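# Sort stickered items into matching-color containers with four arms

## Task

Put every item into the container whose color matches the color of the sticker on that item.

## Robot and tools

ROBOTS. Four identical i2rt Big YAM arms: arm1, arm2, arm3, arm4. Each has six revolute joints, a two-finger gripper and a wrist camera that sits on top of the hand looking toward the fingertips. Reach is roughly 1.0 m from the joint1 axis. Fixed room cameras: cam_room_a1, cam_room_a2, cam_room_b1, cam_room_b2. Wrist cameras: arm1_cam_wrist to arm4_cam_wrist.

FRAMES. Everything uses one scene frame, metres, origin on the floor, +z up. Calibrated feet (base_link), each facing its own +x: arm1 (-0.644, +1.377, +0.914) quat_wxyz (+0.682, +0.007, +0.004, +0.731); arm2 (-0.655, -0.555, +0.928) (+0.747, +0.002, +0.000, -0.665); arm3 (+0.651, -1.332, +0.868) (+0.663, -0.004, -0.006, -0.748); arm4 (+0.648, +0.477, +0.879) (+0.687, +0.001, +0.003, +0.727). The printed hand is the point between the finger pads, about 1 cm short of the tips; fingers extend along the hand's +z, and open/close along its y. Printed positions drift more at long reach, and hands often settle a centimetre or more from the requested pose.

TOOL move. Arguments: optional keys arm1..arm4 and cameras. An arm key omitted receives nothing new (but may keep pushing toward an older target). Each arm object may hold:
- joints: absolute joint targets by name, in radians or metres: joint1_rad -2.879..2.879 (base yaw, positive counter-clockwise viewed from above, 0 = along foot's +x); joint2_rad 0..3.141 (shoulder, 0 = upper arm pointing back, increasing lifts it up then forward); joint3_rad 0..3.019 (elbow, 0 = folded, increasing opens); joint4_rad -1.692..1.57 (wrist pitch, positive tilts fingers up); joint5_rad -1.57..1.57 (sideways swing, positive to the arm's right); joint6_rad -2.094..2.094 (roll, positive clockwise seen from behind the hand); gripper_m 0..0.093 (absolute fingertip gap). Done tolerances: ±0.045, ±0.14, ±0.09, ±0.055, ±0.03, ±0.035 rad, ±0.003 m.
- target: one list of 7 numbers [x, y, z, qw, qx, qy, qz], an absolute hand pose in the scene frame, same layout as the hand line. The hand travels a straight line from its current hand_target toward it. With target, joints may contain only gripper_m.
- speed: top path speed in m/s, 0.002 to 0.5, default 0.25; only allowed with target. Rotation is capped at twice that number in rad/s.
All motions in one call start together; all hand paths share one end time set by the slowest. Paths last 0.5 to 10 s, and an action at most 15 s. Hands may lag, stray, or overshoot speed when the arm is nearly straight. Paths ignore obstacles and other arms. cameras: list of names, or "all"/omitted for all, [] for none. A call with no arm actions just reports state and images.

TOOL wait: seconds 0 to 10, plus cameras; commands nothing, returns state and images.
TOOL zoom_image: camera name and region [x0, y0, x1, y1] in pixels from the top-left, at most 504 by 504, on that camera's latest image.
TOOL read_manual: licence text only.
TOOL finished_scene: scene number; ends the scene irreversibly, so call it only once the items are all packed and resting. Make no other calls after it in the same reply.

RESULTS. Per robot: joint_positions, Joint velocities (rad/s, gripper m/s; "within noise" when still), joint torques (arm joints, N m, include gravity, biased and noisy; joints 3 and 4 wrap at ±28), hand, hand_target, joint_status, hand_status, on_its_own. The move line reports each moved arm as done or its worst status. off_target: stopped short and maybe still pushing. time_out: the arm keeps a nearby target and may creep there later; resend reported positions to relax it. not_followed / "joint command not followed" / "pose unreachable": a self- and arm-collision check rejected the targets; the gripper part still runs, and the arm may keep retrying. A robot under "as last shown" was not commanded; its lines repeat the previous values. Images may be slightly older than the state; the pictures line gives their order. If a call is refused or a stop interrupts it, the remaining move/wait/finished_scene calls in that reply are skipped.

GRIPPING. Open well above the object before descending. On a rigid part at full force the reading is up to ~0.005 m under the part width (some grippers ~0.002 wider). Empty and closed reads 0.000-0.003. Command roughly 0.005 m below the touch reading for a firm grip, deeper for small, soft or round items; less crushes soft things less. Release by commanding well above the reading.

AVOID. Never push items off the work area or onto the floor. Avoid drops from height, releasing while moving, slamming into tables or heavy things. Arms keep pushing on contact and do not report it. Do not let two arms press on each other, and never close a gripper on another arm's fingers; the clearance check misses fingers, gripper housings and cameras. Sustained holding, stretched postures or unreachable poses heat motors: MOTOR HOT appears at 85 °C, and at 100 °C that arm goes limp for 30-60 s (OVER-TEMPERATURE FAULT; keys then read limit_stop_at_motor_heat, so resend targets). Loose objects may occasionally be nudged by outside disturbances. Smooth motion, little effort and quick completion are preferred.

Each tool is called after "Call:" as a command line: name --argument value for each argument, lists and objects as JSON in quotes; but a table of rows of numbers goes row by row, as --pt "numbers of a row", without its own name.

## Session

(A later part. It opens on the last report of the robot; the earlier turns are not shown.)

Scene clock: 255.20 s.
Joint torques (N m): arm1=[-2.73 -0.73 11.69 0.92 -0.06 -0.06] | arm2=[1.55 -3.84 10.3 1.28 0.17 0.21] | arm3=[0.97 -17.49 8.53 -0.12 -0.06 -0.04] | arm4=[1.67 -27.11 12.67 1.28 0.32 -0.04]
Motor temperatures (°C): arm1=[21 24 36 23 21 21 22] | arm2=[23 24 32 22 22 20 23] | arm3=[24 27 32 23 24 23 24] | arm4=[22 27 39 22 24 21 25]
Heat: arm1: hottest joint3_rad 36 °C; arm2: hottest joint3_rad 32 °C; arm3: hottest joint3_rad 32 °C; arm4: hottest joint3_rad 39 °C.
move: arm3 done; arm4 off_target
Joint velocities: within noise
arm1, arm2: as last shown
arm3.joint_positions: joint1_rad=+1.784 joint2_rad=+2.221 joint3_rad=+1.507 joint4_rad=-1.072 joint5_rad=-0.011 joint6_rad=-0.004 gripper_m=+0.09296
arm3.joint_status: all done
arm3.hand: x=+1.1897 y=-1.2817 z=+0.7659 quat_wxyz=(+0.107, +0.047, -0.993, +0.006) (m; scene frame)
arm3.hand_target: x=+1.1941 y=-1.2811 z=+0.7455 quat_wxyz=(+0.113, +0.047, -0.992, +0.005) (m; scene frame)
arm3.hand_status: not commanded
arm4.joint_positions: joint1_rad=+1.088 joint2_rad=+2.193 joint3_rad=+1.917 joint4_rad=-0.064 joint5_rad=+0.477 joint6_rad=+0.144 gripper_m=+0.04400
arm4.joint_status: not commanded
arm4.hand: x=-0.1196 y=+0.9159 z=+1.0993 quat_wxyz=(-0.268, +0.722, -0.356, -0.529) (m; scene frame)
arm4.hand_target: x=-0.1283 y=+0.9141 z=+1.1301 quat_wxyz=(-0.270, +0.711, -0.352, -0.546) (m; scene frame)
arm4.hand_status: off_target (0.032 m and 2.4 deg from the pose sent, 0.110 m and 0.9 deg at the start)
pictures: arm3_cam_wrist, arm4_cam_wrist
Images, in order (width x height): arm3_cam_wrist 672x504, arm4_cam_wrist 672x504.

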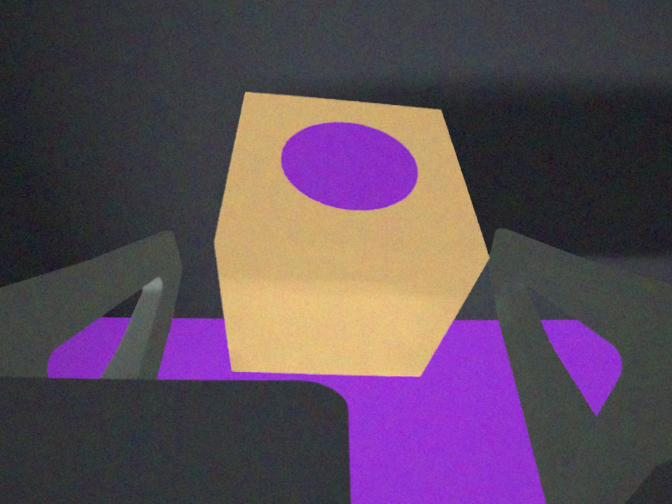

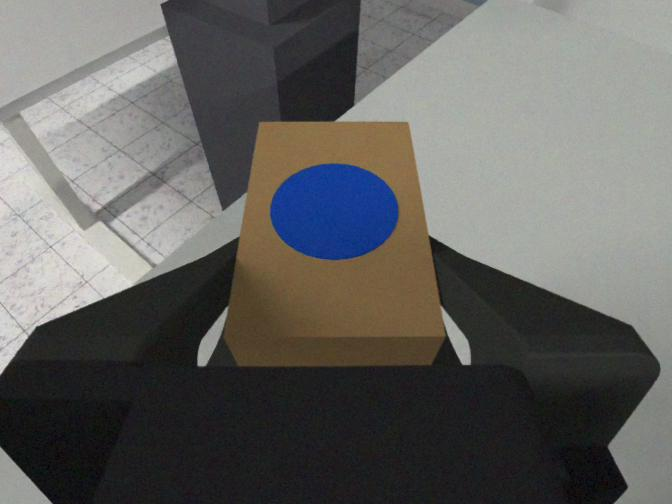

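Call:
move --arm3 '{"target": [1.17, -1.283, 0.98, -0.1131, -0.0468, 0.9925, -0.0053], "speed": 0.3}' --arm4 '{"target": [0.1, 0.72, 1.14, 0.2697, -0.7113, 0.3515, 0.5458], "speed": 0.4}' --cameras '["arm3_cam_wrist"]'

Call:
move --arm4 '{"target": [0.36, 0.65, 1.16, 0.2697, -0.7113, 0.3515, 0.5458], "speed": 0.4}' --cameras '["arm4_cam_wrist"]'

Call:
move --arm4 '{"joints": {"joint1_rad": 0.3, "joint2_rad": 0.45, "joint3_rad": 0.6, "joint4_rad": -0.6, "joint5_rad": 0, "joint6_rad": 0}}' --cameras '["arm4_cam_wrist"]'

Call:
move --arm4 '{"joints": {"joint1_rad": -1.89, "joint2_rad": 1.8, "joint3_rad": 1.5, "joint4_rad": -1.41, "joint5_rad": 0, "joint6_rad": 0}}' --cameras '["arm4_cam_wrist"]'

Scene clock: 263.83 s.
Joint torques (N m): arm1=[-2.67 -1.2 11.69 0.91 -0.06 -0.02] | arm2=[1.49 -3.78 10.32 1.25 0.18 0.21] | arm3=[0.73 -19.78 10.88 -0.99 0 -0.1] | arm4=[0.62 -14.04 8.99 1.99 0.38 0.17]
Motor temperatures (°C): arm1=[21 24 36 23 21 21 22] | arm2=[23 24 32 22 22 20 23] | arm3=[24 27 32 23 24 23 24] | arm4=[22 27 38 22 24 21 25]
Heat: arm1: hottest joint3_rad 36 °C; arm2: hottest joint3_rad 32 °C; arm3: hottest joint3_rad 32 °C; arm4: hottest joint3_rad 38 °C.
move: arm3 off_target; arm4 off_target
Joint velocities: within noise
arm1, arm2: as last shown
arm3.joint_positions: joint1_rad=+1.784 joint2_rad=+1.904 joint3_rad=+1.574 joint4_rad=-1.493 joint5_rad=-0.011 joint6_rad=-0.004 gripper_m=+0.09296
arm3.joint_status: not commanded
arm3.hand: x=+1.1581 y=-1.2818 z=+0.9696 quat_wxyz=(+0.125, +0.047, -0.991, +0.007) (m; scene frame)
arm3.hand_target: x=+1.1695 y=-1.2831 z=+0.9800 quat_wxyz=(+0.113, +0.047, -0.992, +0.005) (m; scene frame)
arm3.hand_status: off_target (0.016 m and 1.4 deg from the pose sent, 0.215 m and 0.7 deg at the start)
arm4.joint_positions: joint1_rad=+1.281 joint2_rad=+1.484 joint3_rad=+0.968 joint4_rad=+0.154 joint5_rad=+0.652 joint6_rad=+0.187 gripper_m=+0.04400
arm4.joint_status: not commanded
arm4.hand: x=+0.1020 y=+0.7175 z=+1.1312 quat_wxyz=(-0.274, +0.723, -0.343, -0.534) (m; scene frame)
arm4.hand_target: x=+0.1001 y=+0.7200 z=+1.1401 quat_wxyz=(-0.270, +0.711, -0.351, -0.546) (m; scene frame)
arm4.hand_status: off_target (0.009 m and 2.3 deg from the pose sent, 0.297 m and 2.4 deg at the start)
pictures: arm3_cam_wrist
Images, in order (width x height): arm3_cam_wrist 672x504.

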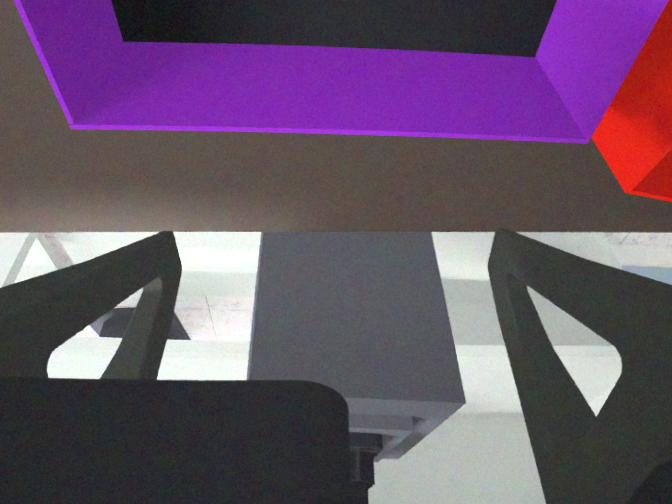

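Scene clock: 265.33 s.
Joint torques (N m): arm1=[-2.37 -1.32 11.71 1.02 -0.09 -0.06] | arm2=[1.49 -3.72 10.29 1.29 0.18 0.21] | arm3=[0.67 -19.72 10.86 -1.02 0 -0.11] | arm4=[1.38 -0.26 10.07 1.07 0.34 0.17]
Motor temperatures (°C): arm1=[21 24 36 23 21 21 22] | arm2=[23 24 32 22 22 20 23] | arm3=[24 27 32 23 24 23 24] | arm4=[22 27 38 22 24 21 25]
Heat: arm1: hottest joint3_rad 36 °C; arm2: hottest joint3_rad 32 °C; arm3: hottest joint3_rad 32 °C; arm4: hottest joint3_rad 38 °C.
move: arm4 done
Joint velocities: within noise
arm1, arm3: as last shown
arm2.joint_positions: joint1_rad=+0.816 joint2_rad=+0.807 joint3_rad=+0.861 joint4_rad=-1.048 joint5_rad=+0.033 joint6_rad=+0.039 gripper_m=+0.09293
arm2.joint_status: not commanded
arm2.hand: x=-0.3975 y=-0.7549 z=+1.1920 quat_wxyz=(-0.268, -0.323, -0.903, +0.097) (m; scene frame)
arm2.hand_target: x=-0.4000 y=-0.7500 z=+1.1803 quat_wxyz=(-0.251, -0.327, -0.906, +0.091) (m; scene frame)
arm2.hand_status: not commanded
arm4.joint_positions: joint1_rad=+1.310 joint2_rad=+0.571 joint3_rad=+0.453 joint4_rad=-0.217 joint5_rad=+0.689 joint6_rad=+0.203 gripper_m=+0.04400
arm4.joint_status: not commanded
arm4.hand: x=+0.3622 y=+0.6512 z=+1.1584 quat_wxyz=(-0.273, +0.711, -0.348, -0.546) (m; scene frame)
arm4.hand_target: x=+0.3601 y=+0.6500 z=+1.1600 quat_wxyz=(-0.270, +0.711, -0.351, -0.546) (m; scene frame)
arm4.hand_status: done (0.003 m and 0.6 deg from the pose sent, 0.268 m and 2.3 deg at the start)
pictures: arm4_cam_wrist
Images, in order (width x height): arm4_cam_wrist 672x504.

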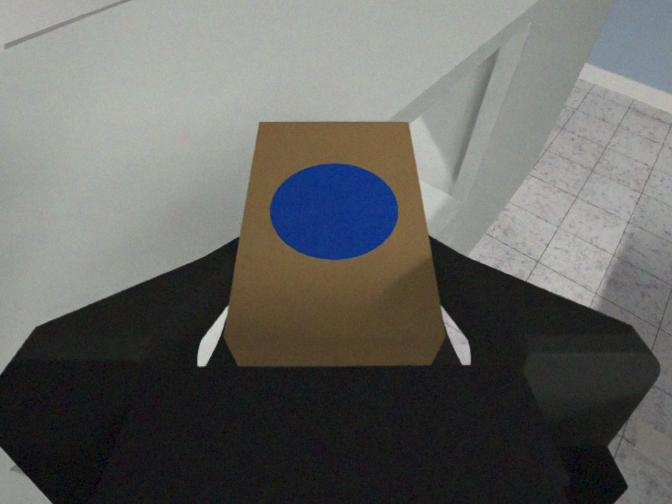

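Scene clock: 266.83 s.
Joint torques (N m): arm1=[-2.2 -0.5 11.71 0.87 -0.04 -0.05] | arm2=[1.55 -3.78 10.3 1.22 0.18 0.22] | arm3=[0.79 -19.66 10.89 -0.99 -0.01 -0.1] | arm4=[0.15 0.67 12.15 1.05 -0.06 -0.12]
Motor temperatures (°C): arm1=[21 24 36 23 21 21 22] | arm2=[23 24 32 22 22 20 23] | arm3=[24 26 32 23 24 23 24] | arm4=[22 27 38 22 24 21 25]
Heat: arm1: hottest joint3_rad 36 °C; arm2: hottest joint3_rad 32 °C; arm3: hottest joint3_rad 32 °C; arm4: hottest joint3_rad 38 °C.
move: arm4 done
Joint velocities: within noise
arm1, arm2, arm3: as last shown
arm4.joint_positions: joint1_rad=+0.301 joint2_rad=+0.447 joint3_rad=+0.564 joint4_rad=-0.591 joint5_rad=+0.004 joint6_rad=+0.014 gripper_m=+0.04401
arm4.joint_status: all done
arm4.hand: x=+0.5419 y=+0.7688 z=+1.1652 quat_wxyz=(-0.293, +0.697, -0.494, -0.430) (m; scene frame)
arm4.hand_target: x=+0.5410 y=+0.7704 z=+1.1843 quat_wxyz=(-0.301, +0.695, -0.485, -0.437) (m; scene frame)
arm4.hand_status: not commanded
pictures: arm4_cam_wrist
Images, in order (width x height): arm4_cam_wrist 672x504.

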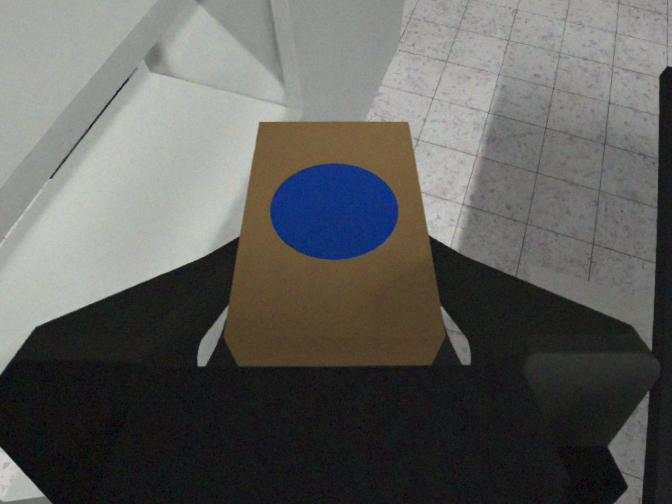

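Scene clock: 269.20 s.
Joint torques (N m): arm1=[-2.32 -0.44 11.51 0.91 -0.09 -0.04] | arm2=[1.44 -3.78 10.32 1.29 0.17 0.21] | arm3=[0.79 -19.66 10.88 -0.99 -0.02 -0.1] | arm4=[1.49 -20.19 10.21 -0.62 0.05 -0.05]
Motor temperatures (°C): arm1=[21 24 36 23 21 21 22] | arm2=[23 24 32 22 22 20 23] | arm3=[24 26 31 23 24 23 24] | arm4=[22 27 38 22 24 21 25]
Heat: arm1: hottest joint3_rad 36 °C; arm2: hottest joint3_rad 32 °C; arm3: hottest joint3_rad 31 °C; arm4: hottest joint3_rad 38 °C.
move: arm4 done
Joint velocities: within noise
arm1, arm2, arm3: as last shown
arm4.joint_positions: joint1_rad=-1.896 joint2_rad=+1.817 joint3_rad=+1.461 joint4_rad=-1.399 joint5_rad=+0.001 joint6_rad=+0.011 gripper_m=+0.04405
arm4.joint_status: all done
arm4.hand: x=+1.1231 y=+0.3464 z=+0.9817 quat_wxyz=(+0.093, -0.139, -0.986, -0.009) (m; scene frame)
arm4.hand_target: x=+1.1355 y=+0.3463 z=+1.0026 quat_wxyz=(+0.071, -0.131, -0.989, -0.007) (m; scene frame)
arm4.hand_status: not commanded
pictures: arm4_cam_wrist
Images, in order (width x height): arm4_cam_wrist 672x504.

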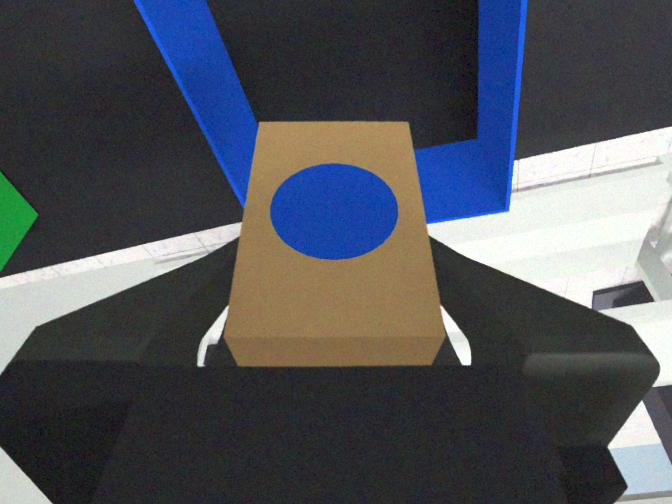

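Call:
move --arm4 '{"target": [1.13, 0.348, 0.83, -0.1293, 0.1337, 0.9824, 0.0176], "speed": 0.3}' --cameras '["arm4_cam_wrist"]'

Call:
move --arm4 '{"target": [1.125, 0.350, 0.75, -0.1293, 0.1337, 0.9824, 0.0176], "speed": 0.12}' --cameras '["arm4_cam_wrist"]'

Scene clock: 281.43 s.
Joint torques (N m): arm1=[-2.37 -0.91 11.64 0.92 -0.04 -0.07] | arm2=[1.55 -3.78 10.3 1.26 0.17 0.21] | arm3=[0.62 -19.72 10.91 -1.01 -0.01 -0.1] | arm4=[1.38 -21.19 6.75 -0.12 -0.02 0.01]
Motor temperatures (°C): arm1=[21 24 36 23 21 21 22] | arm2=[23 24 32 22 22 20 23] | arm3=[24 26 31 23 24 23 24] | arm4=[22 27 38 22 24 21 26]
Heat: arm1: hottest joint3_rad 36 °C; arm2: hottest joint3_rad 32 °C; arm3: hottest joint3_rad 31 °C; arm4: hottest joint3_rad 38 °C.
move: arm4 off_target
Joint velocities: within noise
arm1, arm2, arm3: as last shown
arm4.joint_positions: joint1_rad=-1.896 joint2_rad=+2.084 joint3_rad=+1.389 joint4_rad=-1.167 joint5_rad=-0.002 joint6_rad=+0.011 gripper_m=+0.04405
arm4.joint_status: not commanded
arm4.hand: x=+1.1189 y=+0.3475 z=+0.8220 quat_wxyz=(+0.146, -0.138, -0.979, -0.018) (m; scene frame)
arm4.hand_target: x=+1.1297 y=+0.3481 z=+0.8301 quat_wxyz=(+0.129, -0.134, -0.982, -0.018) (m; scene frame)
arm4.hand_status: off_target (0.014 m and 2.0 deg from the pose sent, 0.152 m and 4.3 deg at the start)
pictures: arm4_cam_wrist
Images, in order (width x height): arm4_cam_wrist 672x504.

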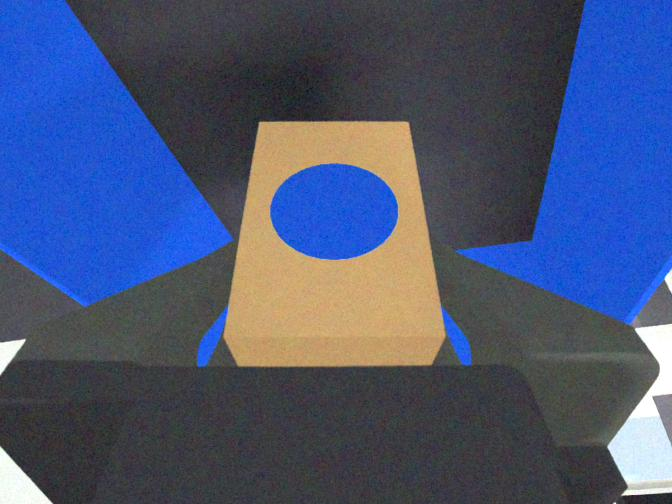

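Scene clock: 282.63 s.
Joint torques (N m): arm1=[-2.9 -0.56 11.64 0.94 -0.05 -0.11] | arm2=[1.44 -3.96 10.3 1.26 0.17 0.21] | arm3=[0.67 -19.6 10.92 -1.02 -0.01 -0.1] | arm4=[1.14 -19.14 5.3 0.05 -0.05 0.01]
Motor temperatures (°C): arm1=[21 24 36 23 21 21 22] | arm2=[23 24 32 22 22 20 23] | arm3=[24 26 31 23 24 23 24] | arm4=[22 27 38 22 24 21 26]
Heat: arm1: hottest joint3_rad 36 °C; arm2: hottest joint3_rad 32 °C; arm3: hottest joint3_rad 31 °C; arm4: hottest joint3_rad 38 °C.
move: arm4 done
Joint velocities: within noise
arm1, arm2, arm3: as last shown
arm4.joint_positions: joint1_rad=-1.896 joint2_rad=+2.189 joint3_rad=+1.367 joint4_rad=-1.007 joint5_rad=-0.003 joint6_rad=+0.011 gripper_m=+0.04405
arm4.joint_status: not commanded
arm4.hand: x=+1.1231 y=+0.3462 z=+0.7576 quat_wxyz=(+0.129, -0.138, -0.982, -0.016) (m; scene frame)
arm4.hand_target: x=+1.1248 y=+0.3500 z=+0.7501 quat_wxyz=(+0.129, -0.134, -0.982, -0.018) (m; scene frame)
arm4.hand_status: done (0.009 m and 0.6 deg from the pose sent, 0.072 m and 2.0 deg at the start)
pictures: arm4_cam_wrist
Images, in order (width x height): arm4_cam_wrist 672x504.

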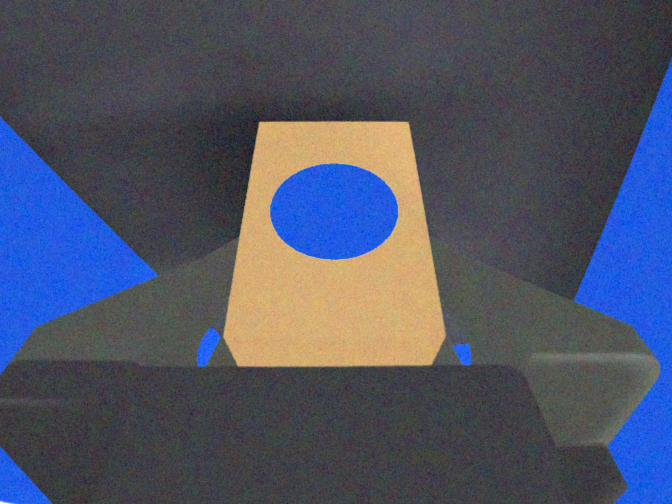

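Call:
move --arm4 '{"target": [1.125, 0.350, 0.736, -0.1293, 0.1337, 0.9824, 0.0176], "speed": 0.1}' --cameras '[]'

Call:
move --arm4 '{"joints": {"gripper_m": 0.093}}' --cameras '[]'

Call:
move --arm4 '{"target": [1.10, 0.353, 0.98, -0.1293, 0.1337, 0.9824, 0.0176], "speed": 0.3}' --cameras '["arm4_cam_wrist", "cam_room_b1", "cam_room_b2"]'

Scene clock: 293.57 s.
Joint torques (N m): arm1=[-2.73 -0.09 11.69 0.88 -0.05 -0.07] | arm2=[1.44 -3.78 10.3 1.28 0.18 0.21] | arm3=[0.67 -19.66 10.88 -0.99 -0.01 -0.11] | arm4=[1.38 -16.79 5.44 0.75 -0.04 0]
Motor temperatures (°C): arm1=[21 24 36 23 21 21 22] | arm2=[23 24 32 22 22 20 23] | arm3=[24 26 31 23 24 23 24] | arm4=[22 26 36 22 24 21 26]
Heat: arm1: hottest joint3_rad 36 °C; arm2: hottest joint3_rad 32 °C; arm3: hottest joint3_rad 31 °C; arm4: hottest joint3_rad 36 °C.
move: arm4 off_target
Joint velocities: within noise
arm1.joint_positions: joint1_rad=-2.450 joint2_rad=+0.835 joint3_rad=+0.884 joint4_rad=-0.995 joint5_rad=-0.042 joint6_rad=-0.038 gripper_m=+0.09297
arm1.joint_status: not commanded
arm1.hand: x=-0.3972 y=+1.1317 z=+1.1842 quat_wxyz=(-0.281, -0.352, -0.886, +0.110) (m; scene frame)
arm1.hand_target: x=-0.4000 y=+1.1301 z=+1.1800 quat_wxyz=(-0.272, -0.354, -0.889, +0.108) (m; scene frame)
arm1.hand_status: not commanded
arm2, arm3: as last shown
arm4.joint_positions: joint1_rad=-1.896 joint2_rad=+2.189 joint3_rad=+1.367 joint4_rad=-1.001 joint5_rad=-0.003 joint6_rad=+0.011 gripper_m=+0.04405
arm4.joint_status: not commanded
arm4.hand: x=+1.1245 y=+0.3458 z=+0.7572 quat_wxyz=(+0.126, -0.138, -0.982, -0.016) (m; scene frame)
arm4.hand_target: x=+1.1242 y=+0.3501 z=+0.7367 quat_wxyz=(+0.129, -0.134, -0.982, -0.018) (m; scene frame)
arm4.hand_status: off_target (0.022 m and 0.7 deg from the pose sent, 0.022 m and 0.6 deg at the start)
pictures: none
No camera images: "cameras" was empty.

Scene clock: 294.20 s.
Joint torques (N m): arm1=[-3.43 -0.5 11.6 1.07 -0.05 -0.08] | arm2=[1.44 -3.72 10.3 1.26 0.18 0.21] | arm3=[0.67 -19.78 10.88 -0.96 -0.02 -0.1] | arm4=[1.14 -18.73 5.31 -0.01 0 0.02]
Motor temperatures (°C): arm1=[21 24 36 23 21 21 22] | arm2=[23 24 32 22 22 20 23] | arm3=[24 26 31 23 24 23 24] | arm4=[22 26 36 22 24 21 26]
Heat: arm1: hottest joint3_rad 36 °C; arm2: hottest joint3_rad 32 °C; arm3: hottest joint3_rad 31 °C; arm4: hottest joint3_rad 36 °C.
move: arm4 done
Joint velocities: within noise
arm1, arm2, arm3: as last shown
arm4.joint_positions: joint1_rad=-1.896 joint2_rad=+2.205 joint3_rad=+1.367 joint4_rad=-0.980 joint5_rad=-0.004 joint6_rad=+0.011 gripper_m=+0.09292
arm4.joint_status: all done
arm4.hand: x=+1.1253 y=+0.3456 z=+0.7484 quat_wxyz=(+0.124, -0.139, -0.982, -0.016) (m; scene frame)
arm4.hand_target: x=+1.1242 y=+0.3501 z=+0.7367 quat_wxyz=(+0.129, -0.134, -0.982, -0.018) (m; scene frame)
arm4.hand_status: not commanded
pictures: none
No camera images: "cameras" was empty.

Scene clock: 295.63 s.
Joint torques (N m): arm1=[-2.61 -0.85 11.74 0.96 -0.09 -0.04] | arm2=[1.55 -3.84 10.29 1.26 0.17 0.21] | arm3=[0.62 -19.84 10.88 -0.96 -0.01 -0.09] | arm4=[0.67 -17.32 9.43 -0.77 0.07 -0.05]
Motor temperatures (°C): arm1=[21 24 36 23 21 21 22] | arm2=[23 24 32 22 22 20 23] | arm3=[24 26 31 23 24 23 24] | arm4=[22 26 36 22 24 21 26]
Heat: arm1: hottest joint3_rad 36 °C; arm2: hottest joint3_rad 32 °C; arm3: hottest joint3_rad 31 °C; arm4: hottest joint3_rad 36 °C.
move: arm4 off_target
Joint velocities: within noise
arm1, arm2: as last shown
arm3.joint_positions: joint1_rad=+1.784 joint2_rad=+1.904 joint3_rad=+1.574 joint4_rad=-1.493 joint5_rad=-0.011 joint6_rad=-0.004 gripper_m=+0.09296
arm3.joint_status: not commanded
arm3.hand: x=+1.1581 y=-1.2818 z=+0.9696 quat_wxyz=(+0.125, +0.047, -0.991, +0.007) (m; scene frame)
arm3.hand_target: x=+1.1695 y=-1.2831 z=+0.9800 quat_wxyz=(+0.113, +0.047, -0.992, +0.005) (m; scene frame)
arm3.hand_status: not commanded
arm4.joint_positions: joint1_rad=-1.896 joint2_rad=+1.805 joint3_rad=+1.397 joint4_rad=-1.440 joint5_rad=-0.004 joint6_rad=+0.011 gripper_m=+0.09292
arm4.joint_status: not commanded
arm4.hand: x=+1.0902 y=+0.3563 z=+0.9706 quat_wxyz=(+0.139, -0.138, -0.980, -0.018) (m; scene frame)
arm4.hand_target: x=+1.0997 y=+0.3530 z=+0.9801 quat_wxyz=(+0.129, -0.134, -0.982, -0.018) (m; scene frame)
arm4.hand_status: off_target (0.014 m and 1.3 deg from the pose sent, 0.233 m and 0.8 deg at the start)
pictures: arm4_cam_wrist, cam_room_b1, cam_room_b2
Images, in order (width x height): arm4_cam_wrist 672x504, cam_room_b1 672x504, cam_room_b2 672x504.

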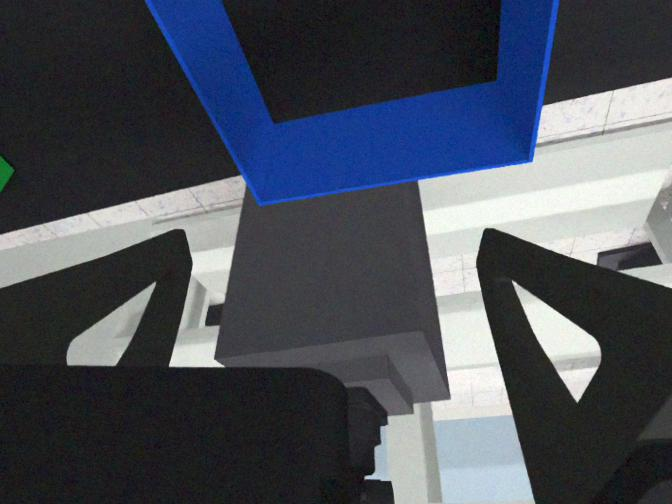

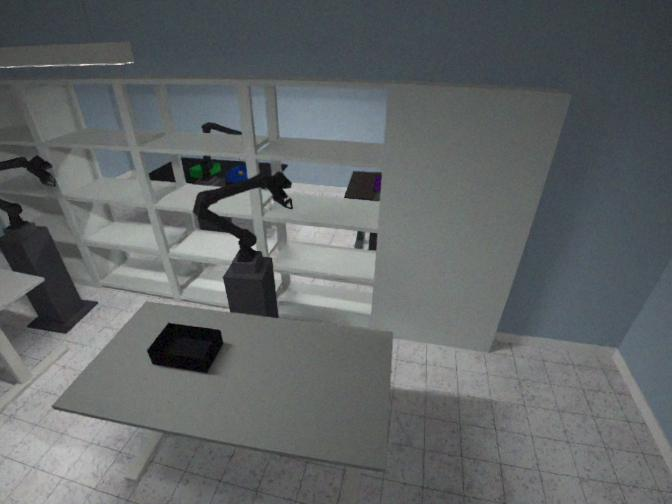

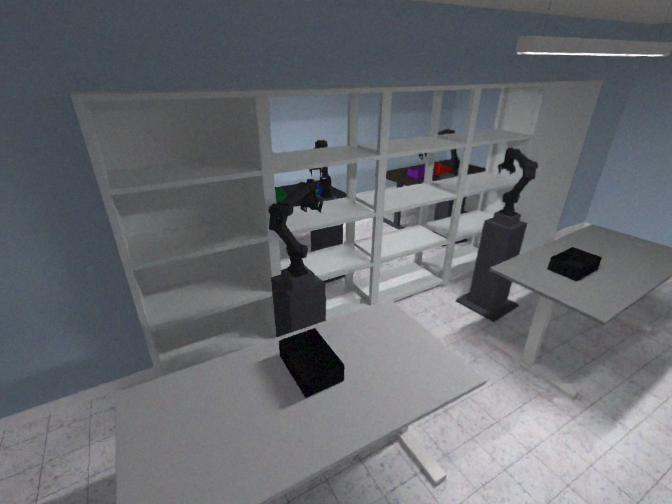

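Call:
finished_scene --scene 2

The scene is finished: the task was done.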